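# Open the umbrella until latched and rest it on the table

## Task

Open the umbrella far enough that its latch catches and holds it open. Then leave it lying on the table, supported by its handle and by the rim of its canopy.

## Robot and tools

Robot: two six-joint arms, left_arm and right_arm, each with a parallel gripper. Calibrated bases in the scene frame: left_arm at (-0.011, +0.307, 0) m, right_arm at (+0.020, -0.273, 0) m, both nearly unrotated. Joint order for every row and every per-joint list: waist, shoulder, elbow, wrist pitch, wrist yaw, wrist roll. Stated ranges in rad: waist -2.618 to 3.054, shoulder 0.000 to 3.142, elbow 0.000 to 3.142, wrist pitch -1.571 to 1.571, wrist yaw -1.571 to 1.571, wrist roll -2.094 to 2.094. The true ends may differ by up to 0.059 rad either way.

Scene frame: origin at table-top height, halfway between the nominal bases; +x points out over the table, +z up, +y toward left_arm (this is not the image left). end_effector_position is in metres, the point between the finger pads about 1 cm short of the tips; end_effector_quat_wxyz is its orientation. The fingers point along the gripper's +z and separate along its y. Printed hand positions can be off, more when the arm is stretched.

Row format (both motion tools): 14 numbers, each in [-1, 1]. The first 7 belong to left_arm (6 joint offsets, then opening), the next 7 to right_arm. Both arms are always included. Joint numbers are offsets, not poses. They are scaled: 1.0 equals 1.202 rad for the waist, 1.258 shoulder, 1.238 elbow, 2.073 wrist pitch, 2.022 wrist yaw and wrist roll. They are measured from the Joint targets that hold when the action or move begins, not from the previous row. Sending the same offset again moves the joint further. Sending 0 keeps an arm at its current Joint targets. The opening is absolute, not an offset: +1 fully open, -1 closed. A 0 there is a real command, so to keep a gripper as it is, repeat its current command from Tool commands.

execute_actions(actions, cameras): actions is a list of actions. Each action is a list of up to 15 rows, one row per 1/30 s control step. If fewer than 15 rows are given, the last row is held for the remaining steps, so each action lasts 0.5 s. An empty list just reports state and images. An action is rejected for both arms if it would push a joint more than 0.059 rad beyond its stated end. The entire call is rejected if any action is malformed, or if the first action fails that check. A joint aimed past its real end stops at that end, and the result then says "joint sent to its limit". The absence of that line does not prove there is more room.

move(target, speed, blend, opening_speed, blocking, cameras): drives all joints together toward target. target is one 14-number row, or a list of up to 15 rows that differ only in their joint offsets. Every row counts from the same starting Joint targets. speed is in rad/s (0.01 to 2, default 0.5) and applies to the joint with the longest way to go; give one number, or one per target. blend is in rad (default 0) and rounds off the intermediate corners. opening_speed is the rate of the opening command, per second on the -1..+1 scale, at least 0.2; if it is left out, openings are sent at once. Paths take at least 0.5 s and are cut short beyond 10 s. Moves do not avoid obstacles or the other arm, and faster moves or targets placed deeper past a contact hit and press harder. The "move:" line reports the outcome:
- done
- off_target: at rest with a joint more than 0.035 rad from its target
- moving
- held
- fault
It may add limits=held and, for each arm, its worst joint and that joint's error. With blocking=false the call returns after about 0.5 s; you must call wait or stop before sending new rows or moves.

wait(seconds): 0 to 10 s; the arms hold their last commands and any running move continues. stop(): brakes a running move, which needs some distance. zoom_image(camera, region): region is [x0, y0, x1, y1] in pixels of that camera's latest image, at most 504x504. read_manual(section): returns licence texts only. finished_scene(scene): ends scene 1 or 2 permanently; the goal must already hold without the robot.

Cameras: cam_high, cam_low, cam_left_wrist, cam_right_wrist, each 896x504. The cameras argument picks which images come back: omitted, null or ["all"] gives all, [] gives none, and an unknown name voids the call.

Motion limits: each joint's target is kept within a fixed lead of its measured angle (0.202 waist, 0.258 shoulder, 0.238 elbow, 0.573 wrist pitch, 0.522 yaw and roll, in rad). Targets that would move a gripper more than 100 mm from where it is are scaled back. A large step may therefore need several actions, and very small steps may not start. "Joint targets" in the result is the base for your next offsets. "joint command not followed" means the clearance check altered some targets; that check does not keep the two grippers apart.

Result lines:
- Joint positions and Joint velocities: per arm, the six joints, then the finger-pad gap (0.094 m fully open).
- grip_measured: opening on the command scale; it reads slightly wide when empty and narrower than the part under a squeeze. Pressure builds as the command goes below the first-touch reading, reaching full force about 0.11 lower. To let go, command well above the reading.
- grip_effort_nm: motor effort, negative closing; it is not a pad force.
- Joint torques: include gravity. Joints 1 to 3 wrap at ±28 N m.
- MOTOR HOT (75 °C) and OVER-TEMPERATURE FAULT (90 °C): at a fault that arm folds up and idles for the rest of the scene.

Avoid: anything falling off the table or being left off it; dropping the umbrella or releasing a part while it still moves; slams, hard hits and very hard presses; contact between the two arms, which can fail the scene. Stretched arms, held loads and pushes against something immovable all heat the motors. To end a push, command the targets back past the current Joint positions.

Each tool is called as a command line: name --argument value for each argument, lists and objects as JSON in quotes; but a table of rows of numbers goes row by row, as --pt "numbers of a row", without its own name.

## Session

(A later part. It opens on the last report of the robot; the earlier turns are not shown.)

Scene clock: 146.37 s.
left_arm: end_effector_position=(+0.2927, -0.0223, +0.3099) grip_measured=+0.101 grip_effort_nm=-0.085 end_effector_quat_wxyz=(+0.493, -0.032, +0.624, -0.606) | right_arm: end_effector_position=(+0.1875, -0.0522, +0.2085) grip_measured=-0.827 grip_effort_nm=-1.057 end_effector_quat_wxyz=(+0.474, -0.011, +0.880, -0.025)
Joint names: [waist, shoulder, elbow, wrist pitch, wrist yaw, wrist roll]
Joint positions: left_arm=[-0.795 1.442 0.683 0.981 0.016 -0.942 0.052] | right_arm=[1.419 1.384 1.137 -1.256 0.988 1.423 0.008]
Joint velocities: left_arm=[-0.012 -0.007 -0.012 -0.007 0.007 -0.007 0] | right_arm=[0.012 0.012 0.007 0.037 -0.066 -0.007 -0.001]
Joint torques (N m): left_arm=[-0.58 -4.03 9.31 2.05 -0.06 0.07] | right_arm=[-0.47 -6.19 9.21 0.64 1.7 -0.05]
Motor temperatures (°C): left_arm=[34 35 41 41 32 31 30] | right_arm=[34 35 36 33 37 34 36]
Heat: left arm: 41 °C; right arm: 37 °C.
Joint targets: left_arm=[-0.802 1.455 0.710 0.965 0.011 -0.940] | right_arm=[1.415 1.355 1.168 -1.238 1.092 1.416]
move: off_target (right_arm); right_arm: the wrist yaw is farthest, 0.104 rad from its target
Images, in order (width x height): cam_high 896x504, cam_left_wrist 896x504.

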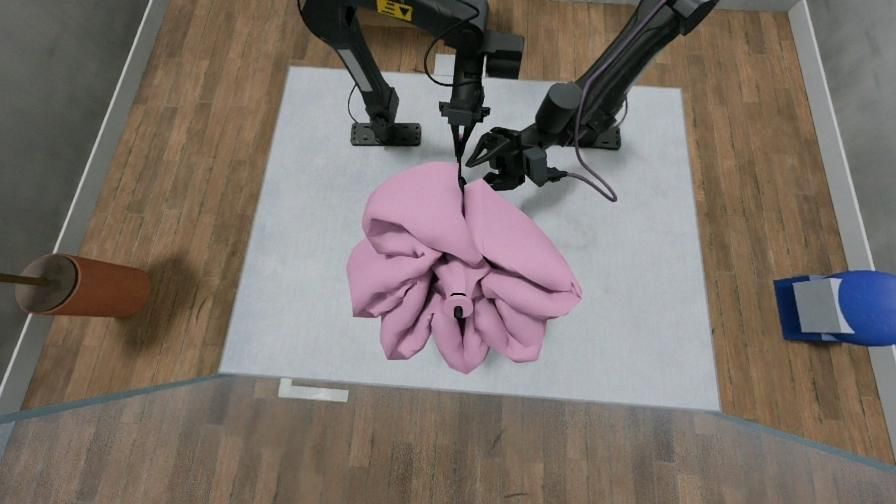

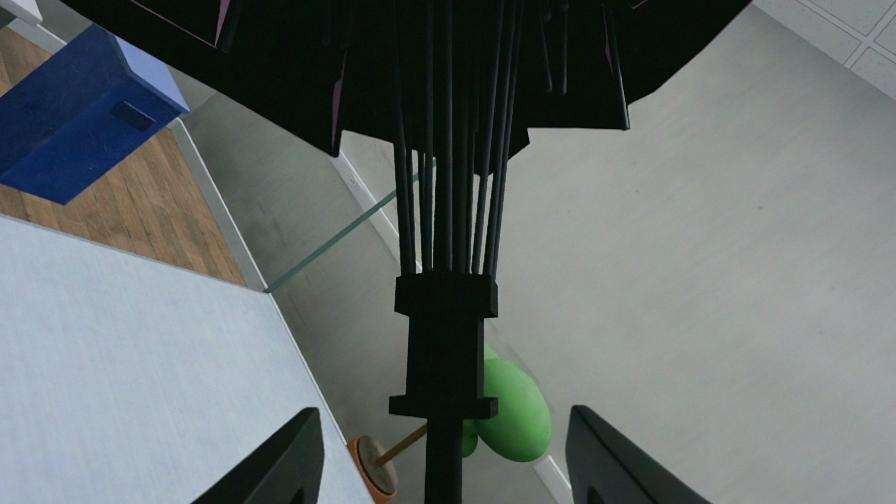

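move --target '[-0.0122,0.1053,0.115,-0.0053,-0.006,0.001,0.1,0,0,0,0,0,0,-1]' --speed 0.2 --cameras '["cam_left_wrist"]'

Scene clock: 158.60 s.
left_arm: end_effector_position=(+0.3132, -0.0519, +0.3137) grip_measured=+0.101 grip_effort_nm=-0.081 end_effector_quat_wxyz=(+0.491, -0.031, +0.625, -0.607) | right_arm: end_effector_position=(+0.1875, -0.0521, +0.2085) grip_measured=-0.827 grip_effort_nm=-1.062 end_effector_quat_wxyz=(+0.474, -0.011, +0.880, -0.025)
Joint names: [waist, shoulder, elbow, wrist pitch, wrist yaw, wrist roll]
Joint positions: left_arm=[-0.81 1.572 0.823 0.969 0.005 -0.942 0.052] | right_arm=[1.419 1.384 1.137 -1.256 0.988 1.423 0.008]
Joint velocities: left_arm=[0.012 0.007 0.002 -0.037 0.022 0.037 -0.001] | right_arm=[0.007 -0.002 0.002 0.037 -0.022 0.051 0]
Joint torques (N m): left_arm=[-0.58 -5 9.52 2.09 -0.06 0.1] | right_arm=[-0.43 -6.19 9.17 0.63 1.71 -0.06]
Motor temperatures (°C): left_arm=[34 35 41 42 32 31 30] | right_arm=[34 35 36 33 38 34 36]
Heat: left arm: 42 °C; right arm: 38 °C.
Joint targets: left_arm=[-0.817 1.587 0.852 0.954 -0.001 -0.938] | right_arm=[1.415 1.355 1.168 -1.238 1.092 1.416]
move: off_target (right_arm); right_arm: the wrist yaw is farthest, 0.104 rad from its target
Images, in order (width x height): cam_left_wrist 896x504.

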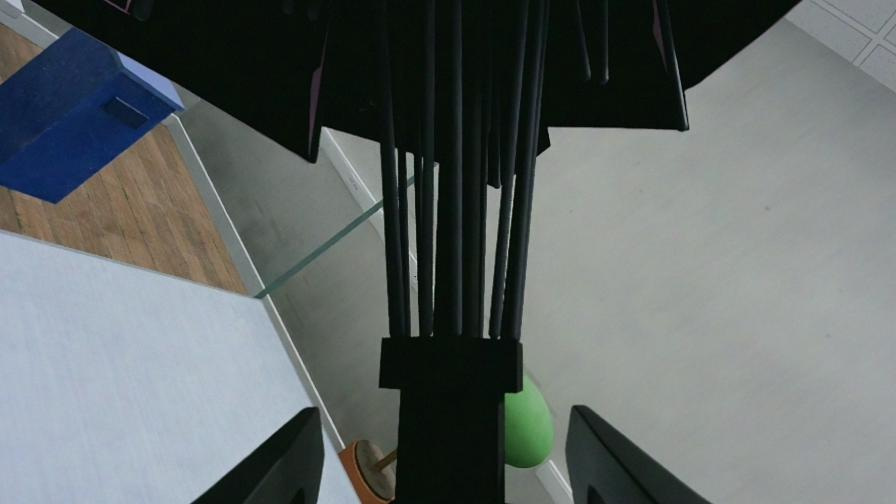

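move --target '[0,0,0,0,0,0,-0.7,0,0,0,0,0,0,-1]' --speed 0.2 --opening_speed 0.4 --cameras '["cam_left_wrist"]'

Scene clock: 162.90 s.
left_arm: end_effector_position=(+0.3133, -0.0517, +0.3139) grip_measured=-0.490 grip_effort_nm=-1.043 end_effector_quat_wxyz=(+0.491, -0.032, +0.624, -0.607) | right_arm: end_effector_position=(+0.1875, -0.0520, +0.2085) grip_measured=-0.827 grip_effort_nm=-1.062 end_effector_quat_wxyz=(+0.474, -0.012, +0.880, -0.025)
Joint names: [waist, shoulder, elbow, wrist pitch, wrist yaw, wrist roll]
Joint positions: left_arm=[-0.81 1.572 0.823 0.97 0.003 -0.943 0.024] | right_arm=[1.419 1.384 1.137 -1.255 0.988 1.422 0.008]
Joint velocities: left_arm=[0.002 -0.007 -0.022 0.007 0.007 -0.022 0] | right_arm=[-0.012 0.007 -0.012 -0.007 -0.007 0.037 -0.001]
Joint torques (N m): left_arm=[-0.58 -5 9.52 2.08 -0.06 0.1] | right_arm=[-0.46 -6.16 9.2 0.62 1.7 -0.04]
Motor temperatures (°C): left_arm=[34 35 41 42 32 31 30] | right_arm=[34 35 36 33 38 34 36]
Heat: left arm: 42 °C; right arm: 38 °C.
Joint targets: left_arm=[-0.817 1.587 0.852 0.954 -0.001 -0.938] | right_arm=[1.415 1.355 1.168 -1.238 1.092 1.416]
move: off_target (right_arm); right_arm: the wrist yaw is farthest, 0.104 rad from its target
Images, in order (width x height): cam_left_wrist 896x504.

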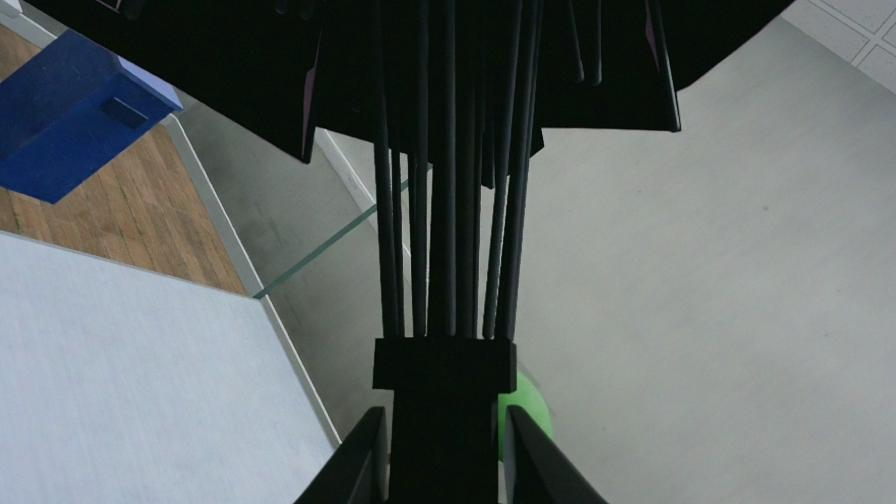

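move --pt "0.087 0.054 0.1816 -0.0751 0.0503 -0.012 -0.7 0 0 0 0 0 0 -1" --pt "0.1576 0.1353 0.3924 -0.1503 0.0913 -0.0214 -0.7 0 0 0 0 0 0 -1" --speed 0.2 --blend '[0.05,0]'

Scene clock: 179.47 s.
left_arm: end_effector_position=(+0.4009, -0.0588, +0.3857) grip_measured=-0.495 grip_effort_nm=-1.033 end_effector_quat_wxyz=(+0.488, -0.021, +0.624, -0.610) | right_arm: end_effector_position=(+0.1920, -0.0552, +0.2128) grip_measured=-0.827 grip_effort_nm=-1.057 end_effector_quat_wxyz=(+0.482, +0.001, +0.876, -0.023)
Joint names: [waist, shoulder, elbow, wrist pitch, wrist yaw, wrist roll]
Joint positions: left_arm=[-0.639 1.734 1.301 0.658 0.194 -0.973 0.024] | right_arm=[1.406 1.376 1.137 -1.254 1.006 1.433 0.008]
Joint velocities: left_arm=[0.002 -0.002 -0.007 0.051 0.022 0.007 0] | right_arm=[0.012 -0.012 -0.002 -0.022 0.066 -0.066 0]
Joint torques (N m): left_arm=[1.01 -6.19 10.77 2.07 -0.15 -0.04] | right_arm=[0.91 -5.53 9.18 0.63 1.51 -0.15]
Motor temperatures (°C): left_arm=[34 35 41 42 32 31 31] | right_arm=[34 35 36 33 38 34 36]
Heat: left arm: 42 °C; right arm: 38 °C.
Joint targets: left_arm=[-0.628 1.757 1.338 0.642 0.183 -0.981] | right_arm=[1.415 1.355 1.168 -1.238 1.092 1.416]
move: off_target (left_arm, right_arm); left_arm: the elbow is farthest, 0.037 rad from its target; right_arm: the wrist yaw is farthest, 0.086 rad from its target

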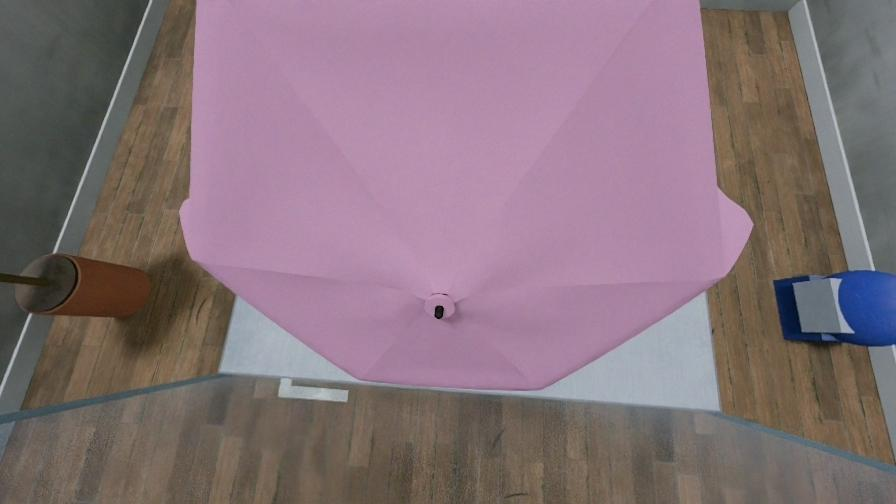

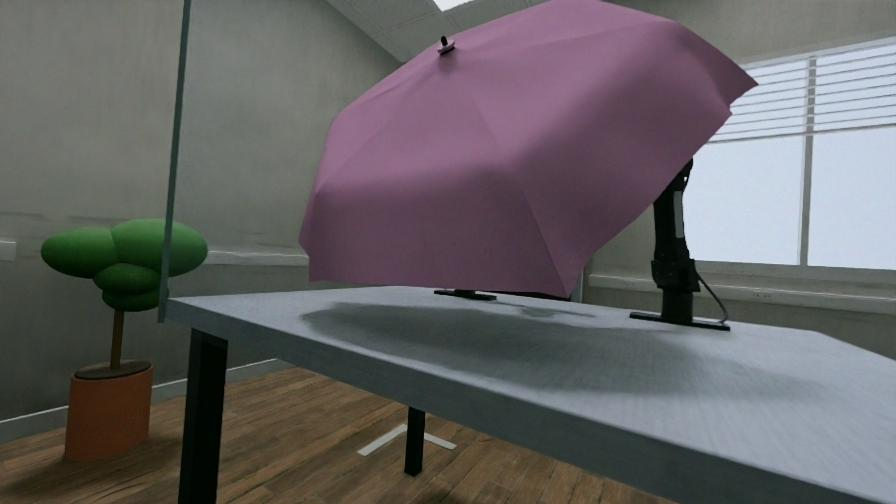

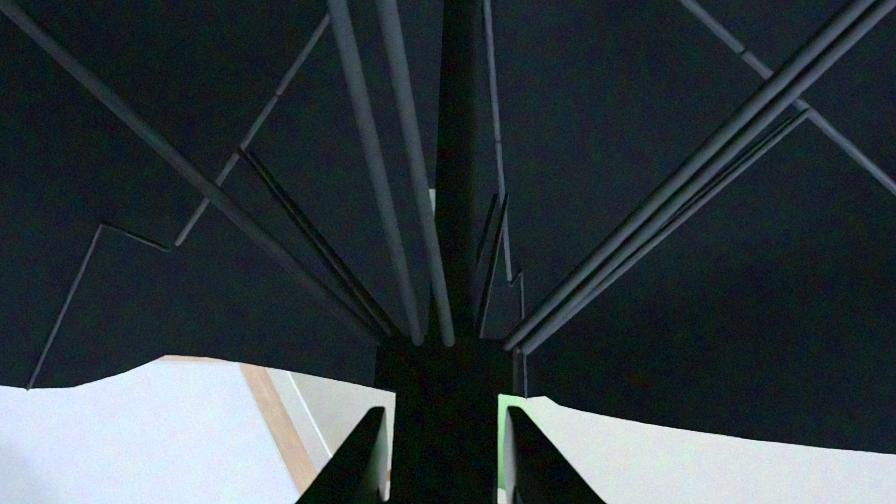

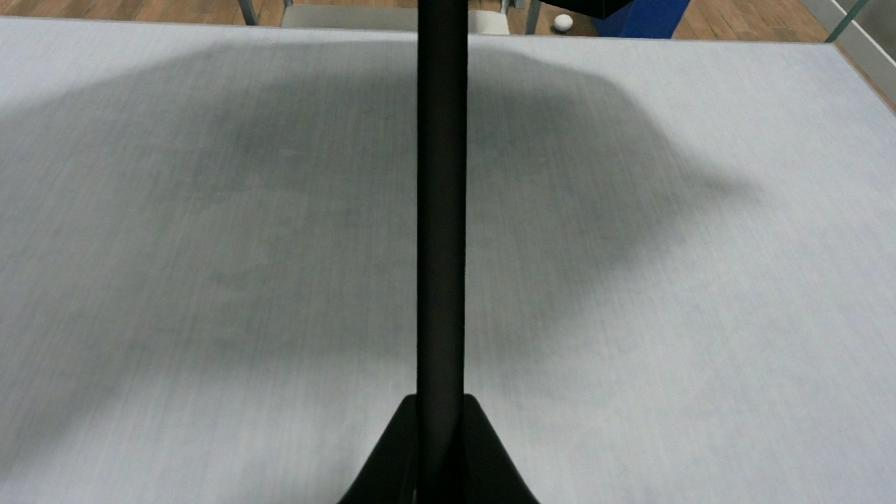

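execute_actions --actions '[]'

Scene clock: 194.67 s.
left_arm: end_effector_position=(+0.4008, -0.0588, +0.3858) grip_measured=-0.496 grip_effort_nm=-1.038 end_effector_quat_wxyz=(+0.487, -0.021, +0.624, -0.610) | right_arm: end_effector_position=(+0.1920, -0.0552, +0.2128) grip_measured=-0.827 grip_effort_nm=-1.062 end_effector_quat_wxyz=(+0.482, +0.001, +0.876, -0.023)
Joint names: [waist, shoulder, elbow, wrist pitch, wrist yaw, wrist roll]
Joint positions: left_arm=[-0.639 1.734 1.301 0.658 0.194 -0.974 0.024] | right_arm=[1.406 1.376 1.137 -1.254 1.006 1.434 0.008]
Joint velocities: left_arm=[0.002 -0.002 -0.002 0.081 -0.037 -0.022 0] | right_arm=[-0.007 0.002 0.012 0.037 -0.037 -0.022 -0.001]
Joint torques (N m): left_arm=[1.03 -6.16 10.77 2.06 -0.14 -0.04] | right_arm=[0.9 -5.5 9.21 0.63 1.51 -0.13]
Motor temperatures (°C): left_arm=[34 36 41 42 32 31 32] | right_arm=[34 35 36 33 38 34 36]
Heat: left arm: 42 °C; right arm: 38 °C.
Joint targets: left_arm=[-0.628 1.757 1.338 0.642 0.183 -0.981] | right_arm=[1.415 1.355 1.168 -1.238 1.092 1.417]
Tool commands: left_gripper/opening=-0.7 right_gripper/opening=-1.0

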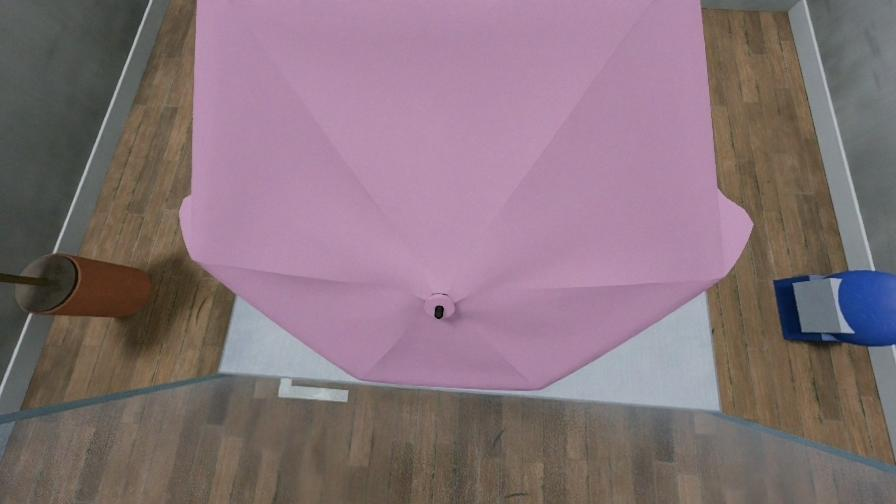

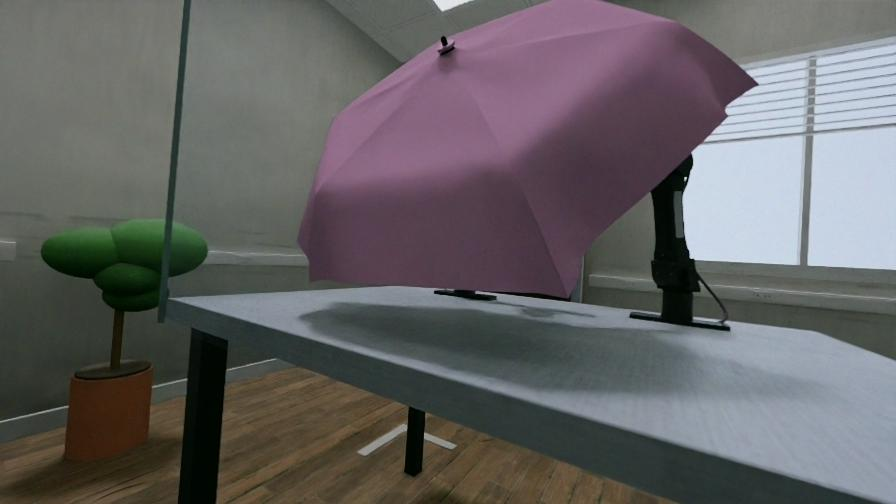

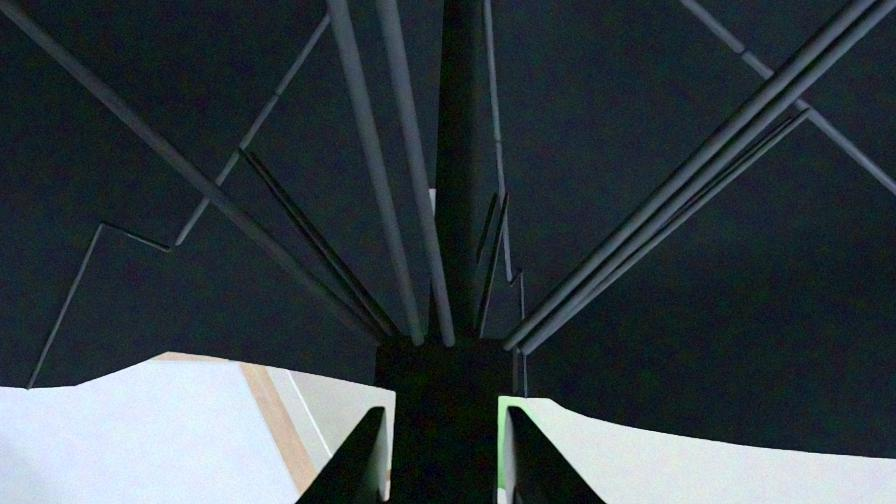

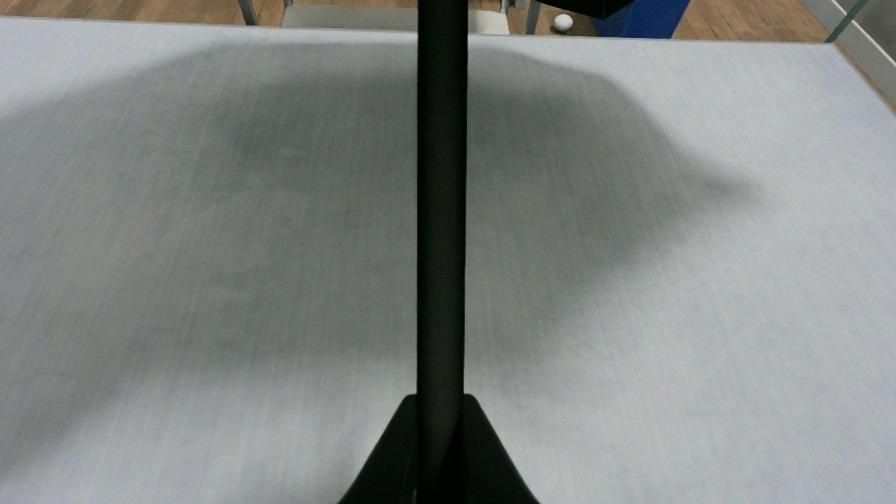

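move --target '[0.0287, 0.0545, 0.1255, -0.0411, 0.0167, -0.004, -0.7, 0, 0, 0, 0, 0, 0, -1]' --speed 0.15 --cameras '["cam_left_wrist"]'

Scene clock: 205.53 s.
left_arm: end_effector_position=(+0.4137, -0.0729, +0.3946) grip_measured=-0.500 grip_effort_nm=-1.028 end_effector_quat_wxyz=(+0.463, +0.001, +0.637, -0.616) | right_arm: end_effector_position=(+0.1952, -0.0578, +0.2150) grip_measured=-0.827 grip_effort_nm=-1.057 end_effector_quat_wxyz=(+0.486, +0.017, +0.873, -0.019)
Joint names: [waist, shoulder, elbow, wrist pitch, wrist yaw, wrist roll]
Joint positions: left_arm=[-0.619 1.799 1.446 0.551 0.277 -0.979 0.023] | right_arm=[1.395 1.371 1.137 -1.254 1.014 1.456 0.008]
Joint velocities: left_arm=[-0.002 -0.002 0.002 0.037 0.022 -0.022 0] | right_arm=[0.002 0.007 0.007 -0.081 -0.022 -0.007 0]
Joint torques (N m): left_arm=[2.29 -6.54 11.79 2.29 -0.64 -0.07] | right_arm=[2 -5.12 9.22 0.64 1.42 -0.36]
Motor temperatures (°C): left_arm=[34 36 41 43 32 31 32] | right_arm=[34 35 36 33 38 34 37]
Heat: left arm: 43 °C; right arm: 38 °C.
Joint targets: left_arm=[-0.593 1.826 1.493 0.557 0.217 -0.989] | right_arm=[1.415 1.355 1.168 -1.238 1.092 1.417]
move: off_target (left_arm, right_arm); left_arm: the wrist yaw is farthest, 0.061 rad from its target; right_arm: the wrist yaw is farthest, 0.078 rad from its target
Images, in order (width x height): cam_left_wrist 896x504.

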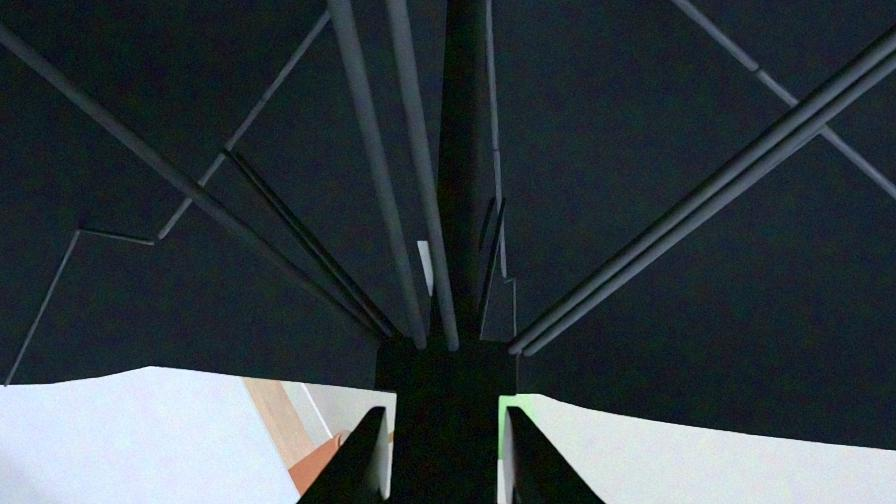

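move --target '[0.0291, 0, 0.0081, 0.0096, -0.0297, -0.002, -0.7, 0.008, 0, 0, 0, -0.005, 0, -1]' --speed 0.1 --cameras '["cam_left_wrist"]'

Scene clock: 221.30 s.
left_arm: end_effector_position=(+0.4192, -0.0668, +0.3968) grip_measured=-0.500 grip_effort_nm=-1.028 end_effector_quat_wxyz=(+0.466, -0.006, +0.635, -0.616) | right_arm: end_effector_position=(+0.1953, -0.0566, +0.2151) grip_measured=-0.827 grip_effort_nm=-1.062 end_effector_quat_wxyz=(+0.486, +0.013, +0.873, -0.019)
Joint names: [waist, shoulder, elbow, wrist pitch, wrist yaw, wrist roll]
Joint positions: left_arm=[-0.605 1.8 1.451 0.551 0.278 -0.988 0.023] | right_arm=[1.395 1.371 1.137 -1.248 1.014 1.442 0.008]
Joint velocities: left_arm=[-0.007 -0.002 -0.007 0.051 0.022 -0.007 -0.001] | right_arm=[-0.007 0.017 -0.017 -0.051 -0.037 -0.051 -0.001]
Joint torques (N m): left_arm=[4.08 -6.6 12.16 2.51 -1.23 -0.01] | right_arm=[2.97 -5.08 9.2 0.58 1.3 -0.22]
Motor temperatures (°C): left_arm=[34 35 43 45 32 31 32] | right_arm=[34 34 36 33 38 34 37]
Heat: left arm: 45 °C; right arm: 38 °C.
Joint targets: left_arm=[-0.558 1.826 1.503 0.577 0.157 -0.993] | right_arm=[1.425 1.355 1.168 -1.238 1.082 1.416]
move: off_target (left_arm, right_arm); left_arm: the wrist yaw is farthest, 0.121 rad from its target; right_arm: the wrist yaw is farthest, 0.068 rad from its target
Images, in order (width x height): cam_left_wrist 896x504.

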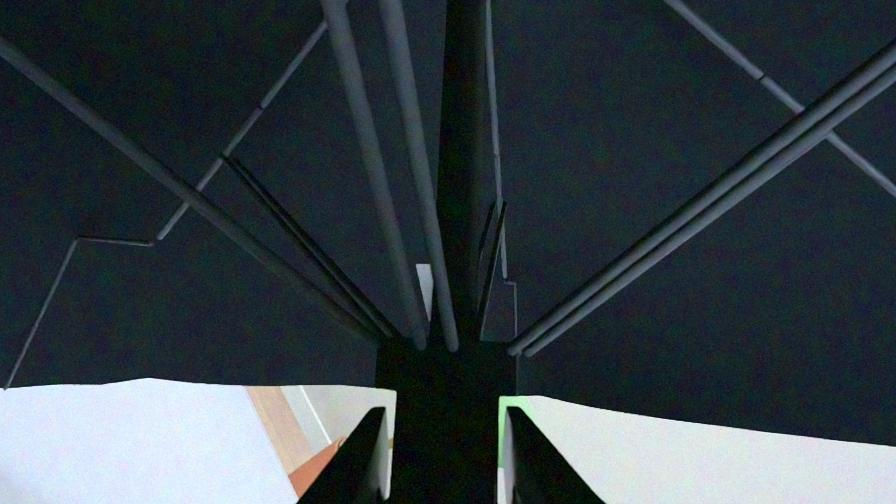

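move --target '[0.0383, 0.0087, 0.0606, 0.0096, -0.0396, -0.0015, -0.7, 0.008, 0, 0, 0, -0.01, 0, -1]' --speed 0.1 --cameras '["cam_left_wrist"]'

Scene clock: 230.83 s.
left_arm: end_effector_position=(+0.4292, -0.0595, +0.4153) grip_measured=-0.500 grip_effort_nm=-1.038 end_effector_quat_wxyz=(+0.480, -0.010, +0.622, -0.618) | right_arm: end_effector_position=(+0.1977, -0.0543, +0.2220) grip_measured=-0.827 grip_effort_nm=-1.067 end_effector_quat_wxyz=(+0.497, +0.009, +0.868, -0.018)
Joint names: [waist, shoulder, elbow, wrist pitch, wrist yaw, wrist roll]
Joint positions: left_arm=[-0.585 1.814 1.51 0.54 0.275 -0.992 0.023] | right_arm=[1.395 1.371 1.149 -1.241 1.038 1.421 0.008]
Joint velocities: left_arm=[0.007 0.002 0.007 -0.11 -0.007 -0.007 0] | right_arm=[-0.012 0.012 -0.002 -0.081 -0.007 -0.066 0]
Joint torques (N m): left_arm=[6.35 -6.89 13.49 2.82 -1.99 0] | right_arm=[3.96 -5.14 8.17 0.55 0.82 -0.03]
Motor temperatures (°C): left_arm=[34 36 44 47 33 31 32] | right_arm=[34 35 36 33 38 34 37]
Heat: left arm: 47 °C; right arm: 38 °C.
Joint targets: left_arm=[-0.512 1.837 1.578 0.597 0.077 -0.996] | right_arm=[1.434 1.355 1.168 -1.238 1.062 1.417]
move: off_target (left_arm, right_arm); left_arm: the wrist yaw is farthest, 0.198 rad from its target; right_arm: the waist is farthest, 0.040 rad from its target
Images, in order (width x height): cam_left_wrist 896x504.

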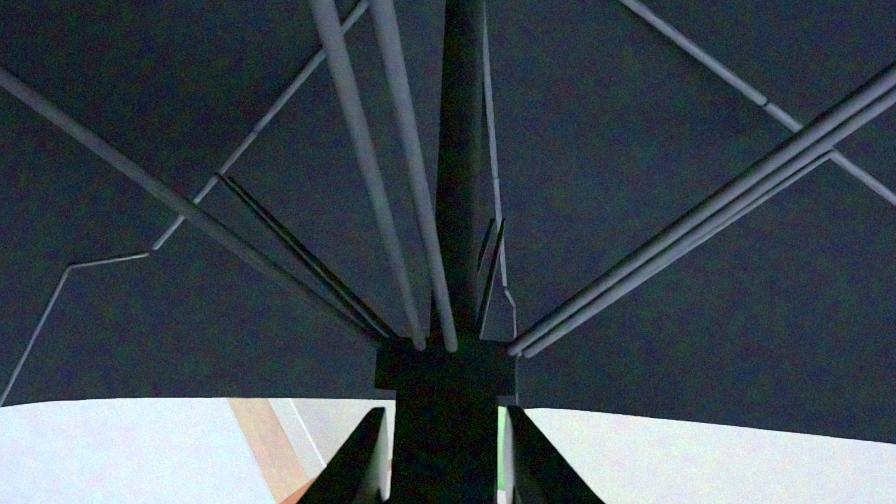

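move --target '[0.0416, 0.0159, 0.0404, 0, -0.0495, 0, -0.7, 0.008, 0, 0, 0, -0.01, 0, -1]' --speed 0.1 --cameras '["cam_left_wrist"]'

Scene clock: 234.43 s.
left_arm: end_effector_position=(+0.4594, -0.0306, +0.4293) grip_measured=-0.500 grip_effort_nm=-1.038 end_effector_quat_wxyz=(+0.518, -0.060, +0.607, -0.600) | right_arm: end_effector_position=(+0.1909, -0.0475, +0.2211) grip_measured=-0.827 grip_effort_nm=-1.062 end_effector_quat_wxyz=(+0.492, -0.018, +0.870, -0.016)
Joint names: [waist, shoulder, elbow, wrist pitch, wrist yaw, wrist roll]
Joint positions: left_arm=[-0.54 1.834 1.561 0.538 0.187 -1.007 0.023] | right_arm=[1.422 1.371 1.152 -1.233 1.026 1.379 0.008]
Joint velocities: left_arm=[-0.007 -0.007 0.002 -0.007 -0.022 -0.022 0.001] | right_arm=[0.007 -0.012 -0.012 -0.022 0.007 -0.037 0]
Joint torques (N m): left_arm=[6.79 -7.12 13.46 2.83 -2.1 0.16] | right_arm=[2.18 -5.14 7.94 0.49 0.72 0.38]
Motor temperatures (°C): left_arm=[34 36 44 47 34 31 32] | right_arm=[34 35 36 33 38 34 37]
Heat: left arm: 47 °C; right arm: 38 °C.
Joint targets: left_arm=[-0.462 1.857 1.628 0.597 -0.023 -0.996] | right_arm=[1.444 1.355 1.168 -1.238 1.042 1.417]
move: off_target (left_arm, right_arm); left_arm: the wrist yaw is farthest, 0.210 rad from its target; right_arm: the wrist roll is farthest, 0.038 rad from its target
Images, in order (width x height): cam_left_wrist 896x504.

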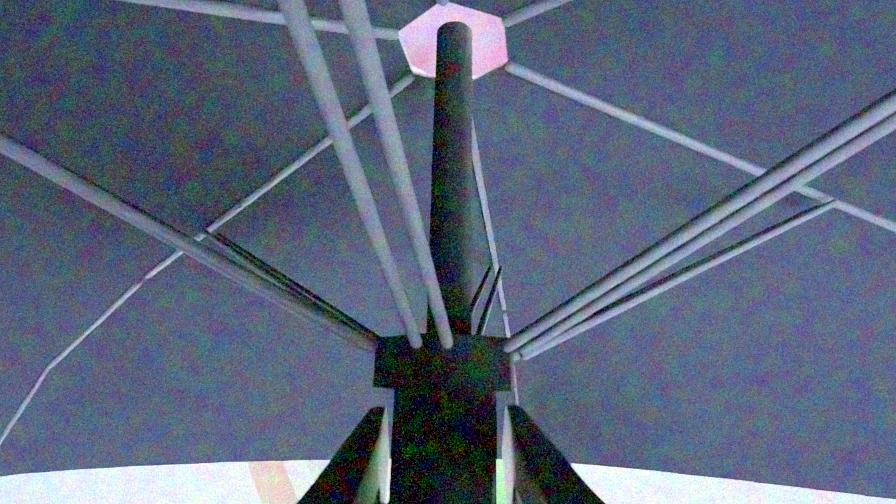

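move --target '[-0.0308, -0.0008, -0.0137, -0.0164, 0.0495, -0.0035, -0.7, -0.008, 0, 0, 0, 0.01, 0, -1]' --speed 0.12 --cameras '["cam_left_wrist"]'

move --target '[-0.0258, -0.0008, -0.0137, -0.0164, 0.0475, -0.0035, -0.7, -0.008, 0, 0, 0, 0.01, 0, -1]' --speed 0.12

Scene clock: 239.10 s.
left_arm: end_effector_position=(+0.4584, -0.0322, +0.4279) grip_measured=-0.500 grip_effort_nm=-1.043 end_effector_quat_wxyz=(+0.514, -0.057, +0.609, -0.602) | right_arm: end_effector_position=(+0.1907, -0.0475, +0.2205) grip_measured=-0.827 grip_effort_nm=-1.053 end_effector_quat_wxyz=(+0.491, -0.018, +0.871, -0.016)
Joint names: [waist, shoulder, elbow, wrist pitch, wrist yaw, wrist roll]
Joint positions: left_arm=[-0.54 1.834 1.561 0.533 0.198 -1.009 0.023] | right_arm=[1.421 1.371 1.152 -1.233 1.022 1.38 0.008]
Joint velocities: left_arm=[-0.002 -0.007 -0.007 0.007 -0.022 0.022 0] | right_arm=[0.022 -0.002 -0.007 0.007 -0.022 0.007 -0.001]
Joint torques (N m): left_arm=[3.58 -7.23 12.04 2.55 -1.24 0.11] | right_arm=[1.26 -5.15 7.91 0.48 0.99 0.38]
Motor temperatures (°C): left_arm=[35 36 44 48 34 31 33] | right_arm=[34 35 36 33 37 34 37]
Heat: left arm: 48 °C; right arm: 37 °C.
Joint targets: left_arm=[-0.499 1.856 1.612 0.563 0.077 -1.003] | right_arm=[1.434 1.355 1.168 -1.238 1.062 1.417]
move: off_target (left_arm, right_arm); left_arm: the wrist yaw is farthest, 0.121 rad from its target; right_arm: the wrist yaw is farthest, 0.040 rad from its target
Images, in order (width x height): cam_left_wrist 896x504.

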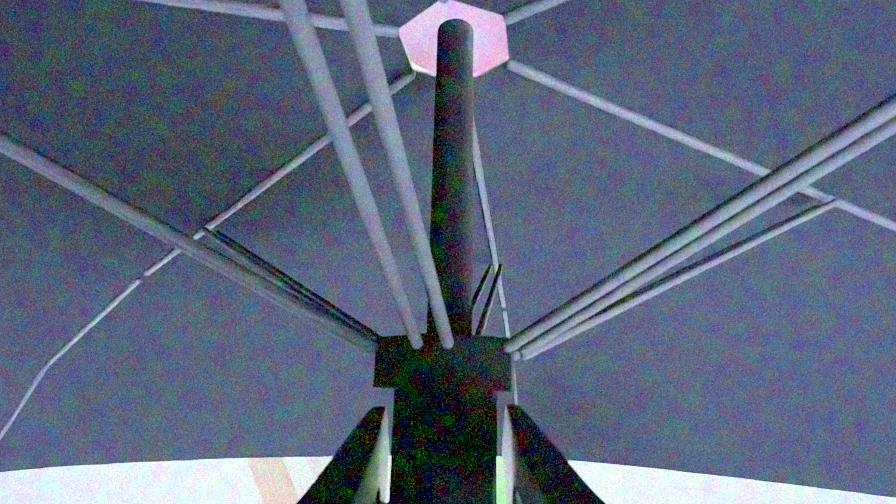

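Scene clock: 240.13 s.
left_arm: end_effector_position=(+0.4571, -0.0344, +0.4255) grip_measured=-0.501 grip_effort_nm=-1.043 end_effector_quat_wxyz=(+0.507, -0.053, +0.613, -0.603) | right_arm: end_effector_position=(+0.1899, -0.0473, +0.2192) grip_measured=-0.827 grip_effort_nm=-1.067 end_effector_quat_wxyz=(+0.487, -0.016, +0.873, -0.014)
Joint names: [waist, shoulder, elbow, wrist pitch, wrist yaw, wrist roll]
Joint positions: left_arm=[-0.54 1.834 1.561 0.524 0.213 -1.012 0.023] | right_arm=[1.421 1.371 1.152 -1.233 1.013 1.385 0.008]
Joint velocities: left_arm=[-0.007 -0.017 -0.012 -0.051 0.051 -0.037 0] | right_arm=[0.012 -0.007 0.012 -0.051 -0.051 0.022 0]
Joint torques (N m): left_arm=[0.91 -7.25 10.62 2.26 -0.43 0.07] | right_arm=[0.31 -5.15 7.87 0.49 1.33 0.32]
Motor temperatures (°C): left_arm=[35 36 44 48 34 31 33] | right_arm=[34 35 36 33 37 34 37]
Heat: left arm: 48 °C; right arm: 37 °C.
Joint targets: left_arm=[-0.531 1.855 1.595 0.529 0.173 -1.010] | right_arm=[1.424 1.355 1.168 -1.238 1.082 1.416]
move: off_target (left_arm, right_arm); left_arm: the wrist yaw is farthest, 0.040 rad from its target; right_arm: the wrist yaw is farthest, 0.069 rad from its target

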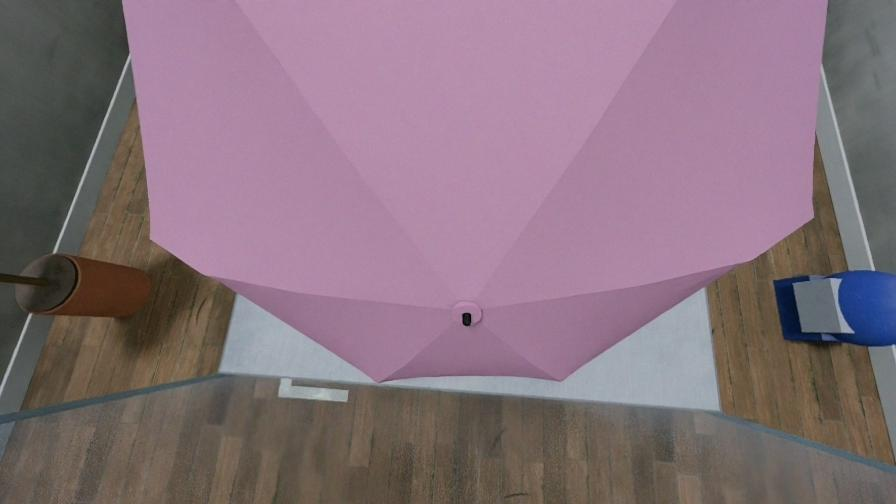

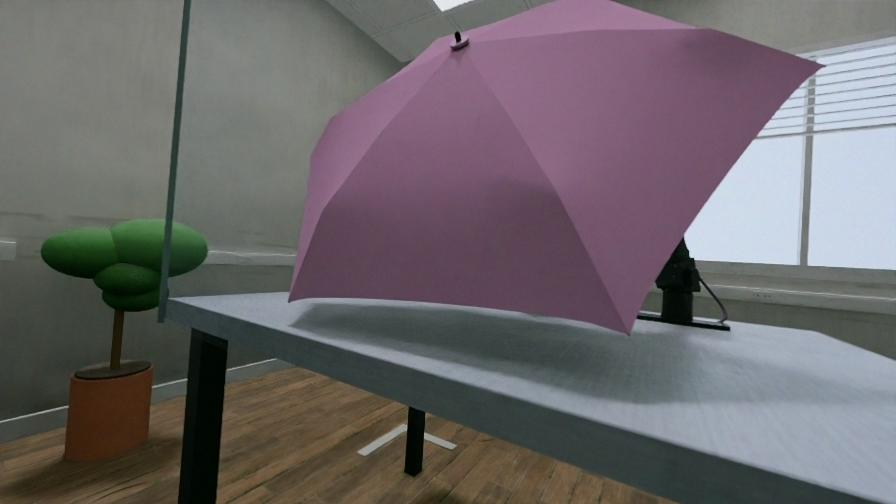

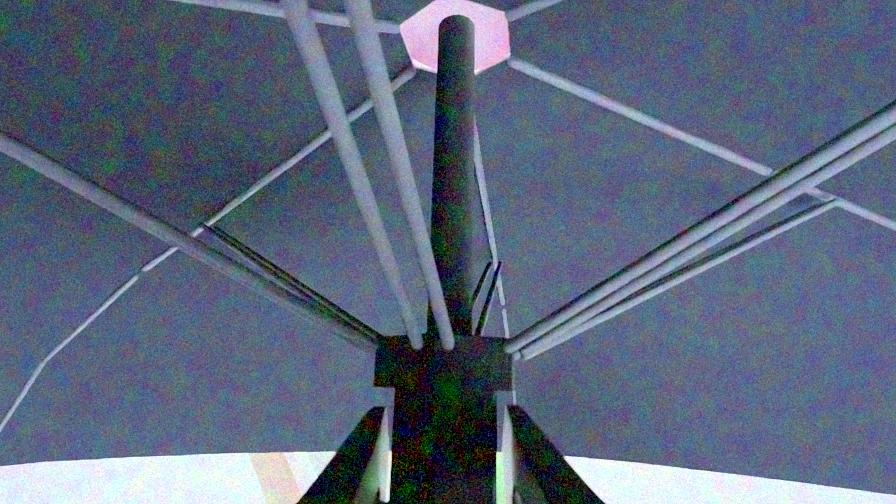

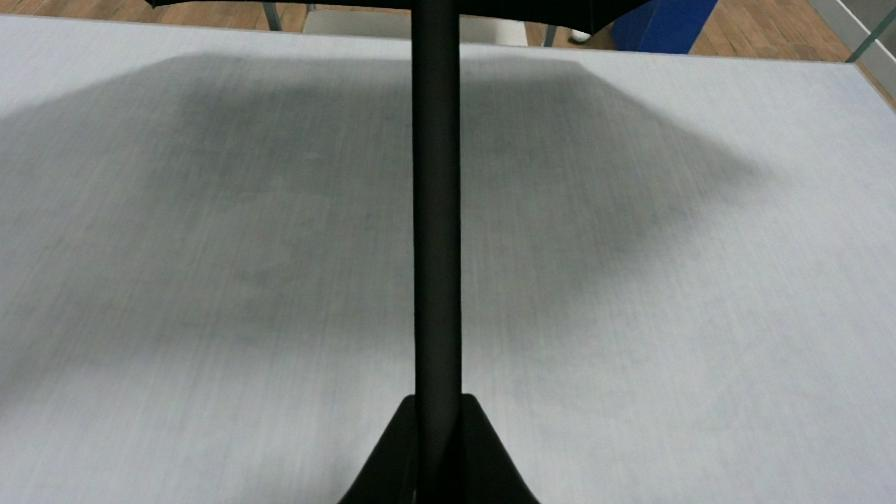

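zoom_image --camera "cam_high" --region '[200, 300, 760, 440]'

zoom_image --camera "cam_high" --region '[200, 260, 700, 440]'

zoom_image --camera "cam_low" --region '[240, 220, 740, 460]'

Region (200, 300, 760, 440) is 560x140 pixels. A region can be at most 504 by 504 pixels.

Scaled by 1.008 from the camera's 896x504 image, which has a finer 1280x720 frame.

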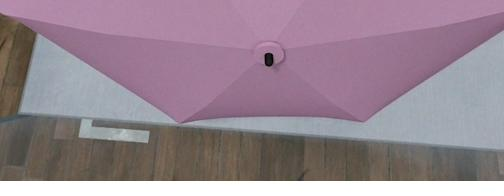

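Scaled by 1.008 from the camera's 896x504 image, which has a finer 1280x720 frame.

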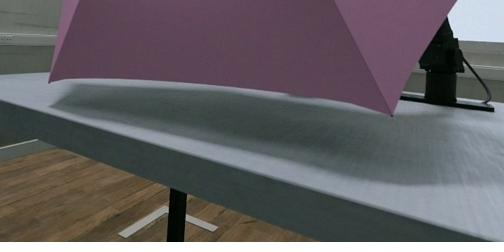

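move --target '[0, 0, 0, 0, 0, 0, -0.7, 0, 0, 0, 0, 0, 0, -0.7]' --opening_speed 0.3 --cameras '["cam_left_wrist", "cam_right_wrist"]'

Scene clock: 327.20 s.
left_arm: end_effector_position=(+0.4663, -0.0318, +0.4119) grip_measured=-0.503 grip_effort_nm=-1.038 end_effector_quat_wxyz=(+0.506, -0.069, +0.627, -0.588) | right_arm: end_effector_position=(+0.1932, -0.0482, +0.2249) grip_measured=-0.702 grip_effort_nm=0.085 end_effector_quat_wxyz=(+0.503, -0.006, +0.864, -0.011)
Joint names: [waist, shoulder, elbow, wrist pitch, wrist yaw, wrist roll]
Joint positions: left_arm=[-0.537 1.847 1.561 0.494 0.184 -1.009 0.023] | right_arm=[1.421 1.371 1.152 -1.233 1.051 1.406 0.014]
Joint velocities: left_arm=[-0.007 -0.007 0.007 -0.066 0.022 0.081 0] | right_arm=[-0.017 0.002 0.002 0.051 -0.037 0.022 -0.001]
Joint torques (N m): left_arm=[0.62 -8.23 10.63 2.6 -0.15 0.06] | right_arm=[0.36 -5.15 7.91 0.48 0.91 0.12]
Motor temperatures (°C): left_arm=[34 37 44 47 32 31 33] | right_arm=[34 35 37 33 38 34 37]
Heat: left arm: 47 °C; right arm: 38 °C.
Joint targets: left_arm=[-0.530 1.855 1.595 0.529 0.173 -1.010] | right_arm=[1.424 1.355 1.168 -1.238 1.082 1.417]
move: done
Images, in order (width x height): cam_left_wrist 896x504, cam_right_wrist 896x504.

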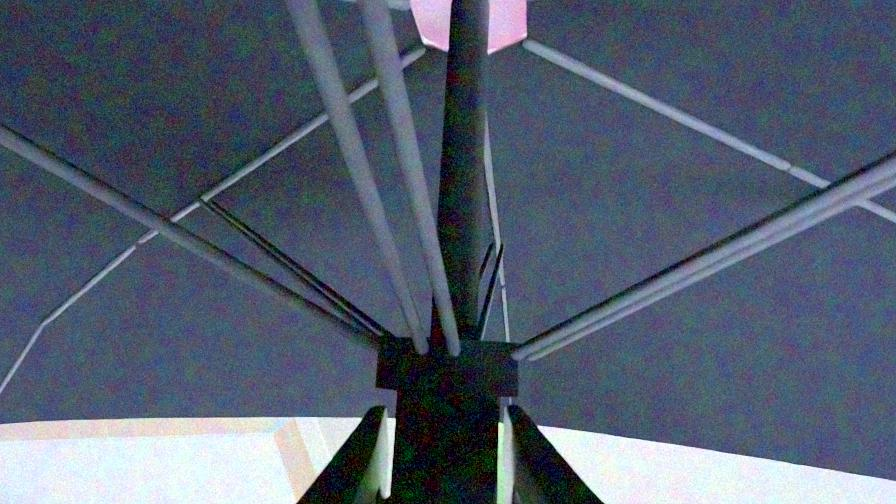

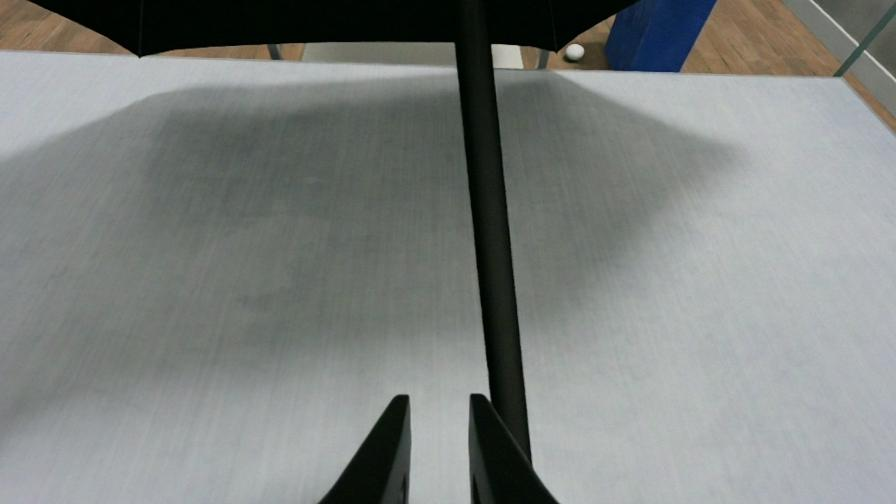

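zoom_image --camera "cam_right_wrist" --region '[320, 300, 620, 504]'

wait --seconds 0

Scaled by 1.680 from the camera's 896x504 image, which has a finer 1280x720 frame.

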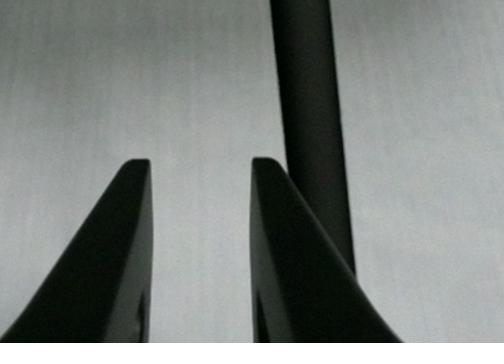

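Scene clock: 333.23 s.
left_arm: end_effector_position=(+0.4664, -0.0318, +0.4118) grip_measured=-0.503 grip_effort_nm=-1.033 end_effector_quat_wxyz=(+0.506, -0.070, +0.627, -0.588) | right_arm: end_effector_position=(+0.1933, -0.0483, +0.2250) grip_measured=-0.702 grip_effort_nm=0.085 end_effector_quat_wxyz=(+0.503, -0.005, +0.864, -0.011)
Joint names: [waist, shoulder, elbow, wrist pitch, wrist yaw, wrist roll]
Joint positions: left_arm=[-0.537 1.847 1.561 0.494 0.183 -1.009 0.023] | right_arm=[1.421 1.371 1.152 -1.233 1.051 1.406 0.014]
Joint velocities: left_arm=[-0.007 0.007 -0.017 -0.007 0.007 0.037 0] | right_arm=[0.027 -0.012 -0.002 -0.037 0.022 0.022 0.001]
Joint torques (N m): left_arm=[0.59 -8.27 10.63 2.62 -0.13 0.03] | right_arm=[0.35 -5.16 7.91 0.49 0.9 0.11]
Motor temperatures (°C): left_arm=[34 38 44 48 32 31 33] | right_arm=[34 35 37 33 38 34 37]
Heat: left arm: 48 °C; right arm: 38 °C.
Joint targets: left_arm=[-0.530 1.855 1.595 0.529 0.173 -1.010] | right_arm=[1.424 1.355 1.168 -1.238 1.082 1.417]
Tool commands: left_gripper/opening=-0.7 right_gripper/opening=-0.7

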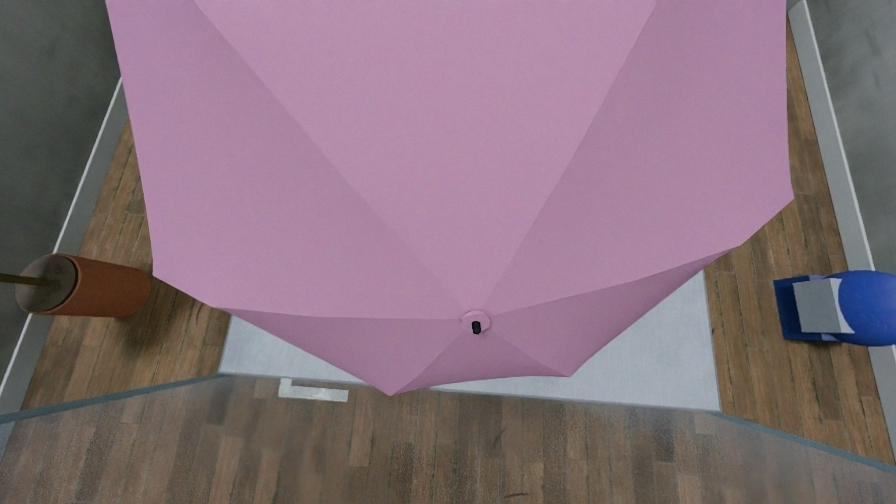

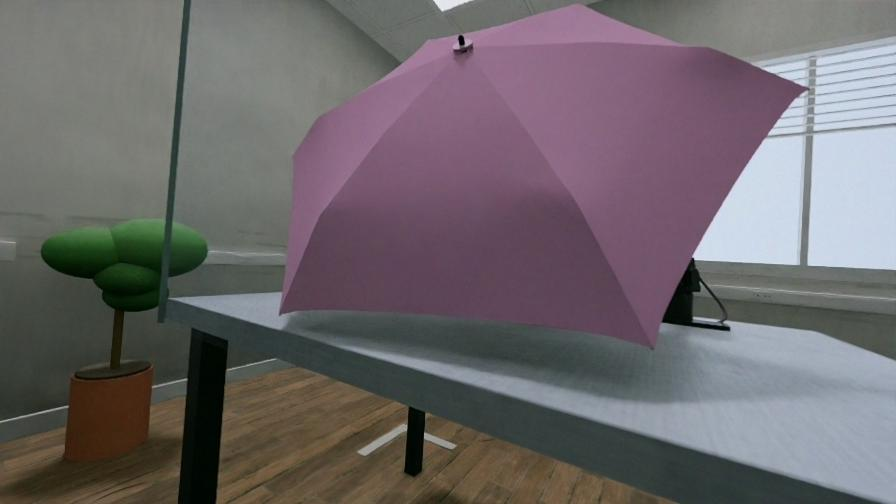

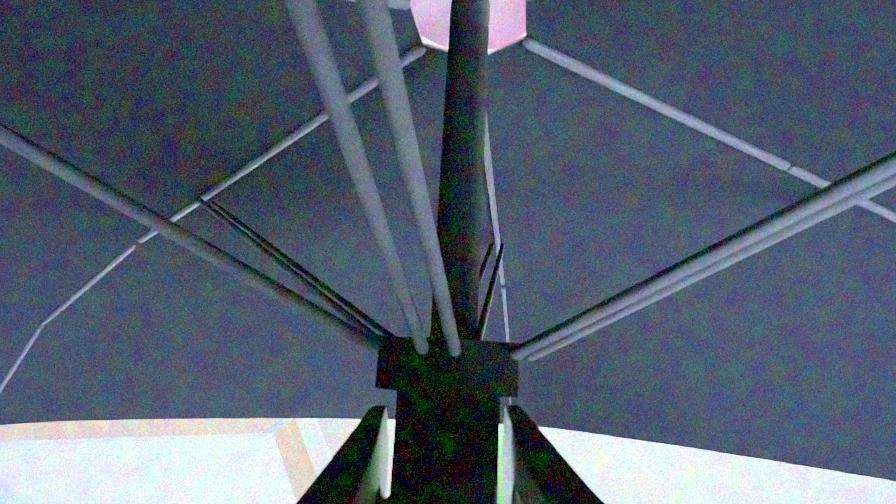

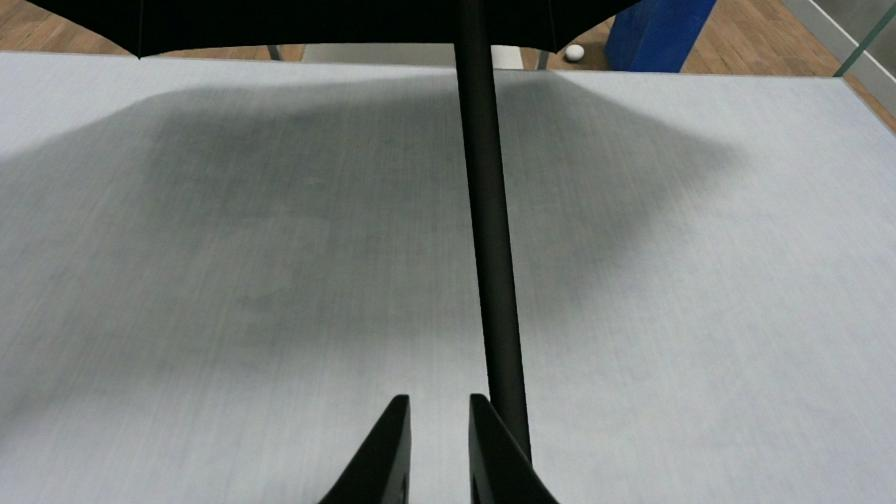

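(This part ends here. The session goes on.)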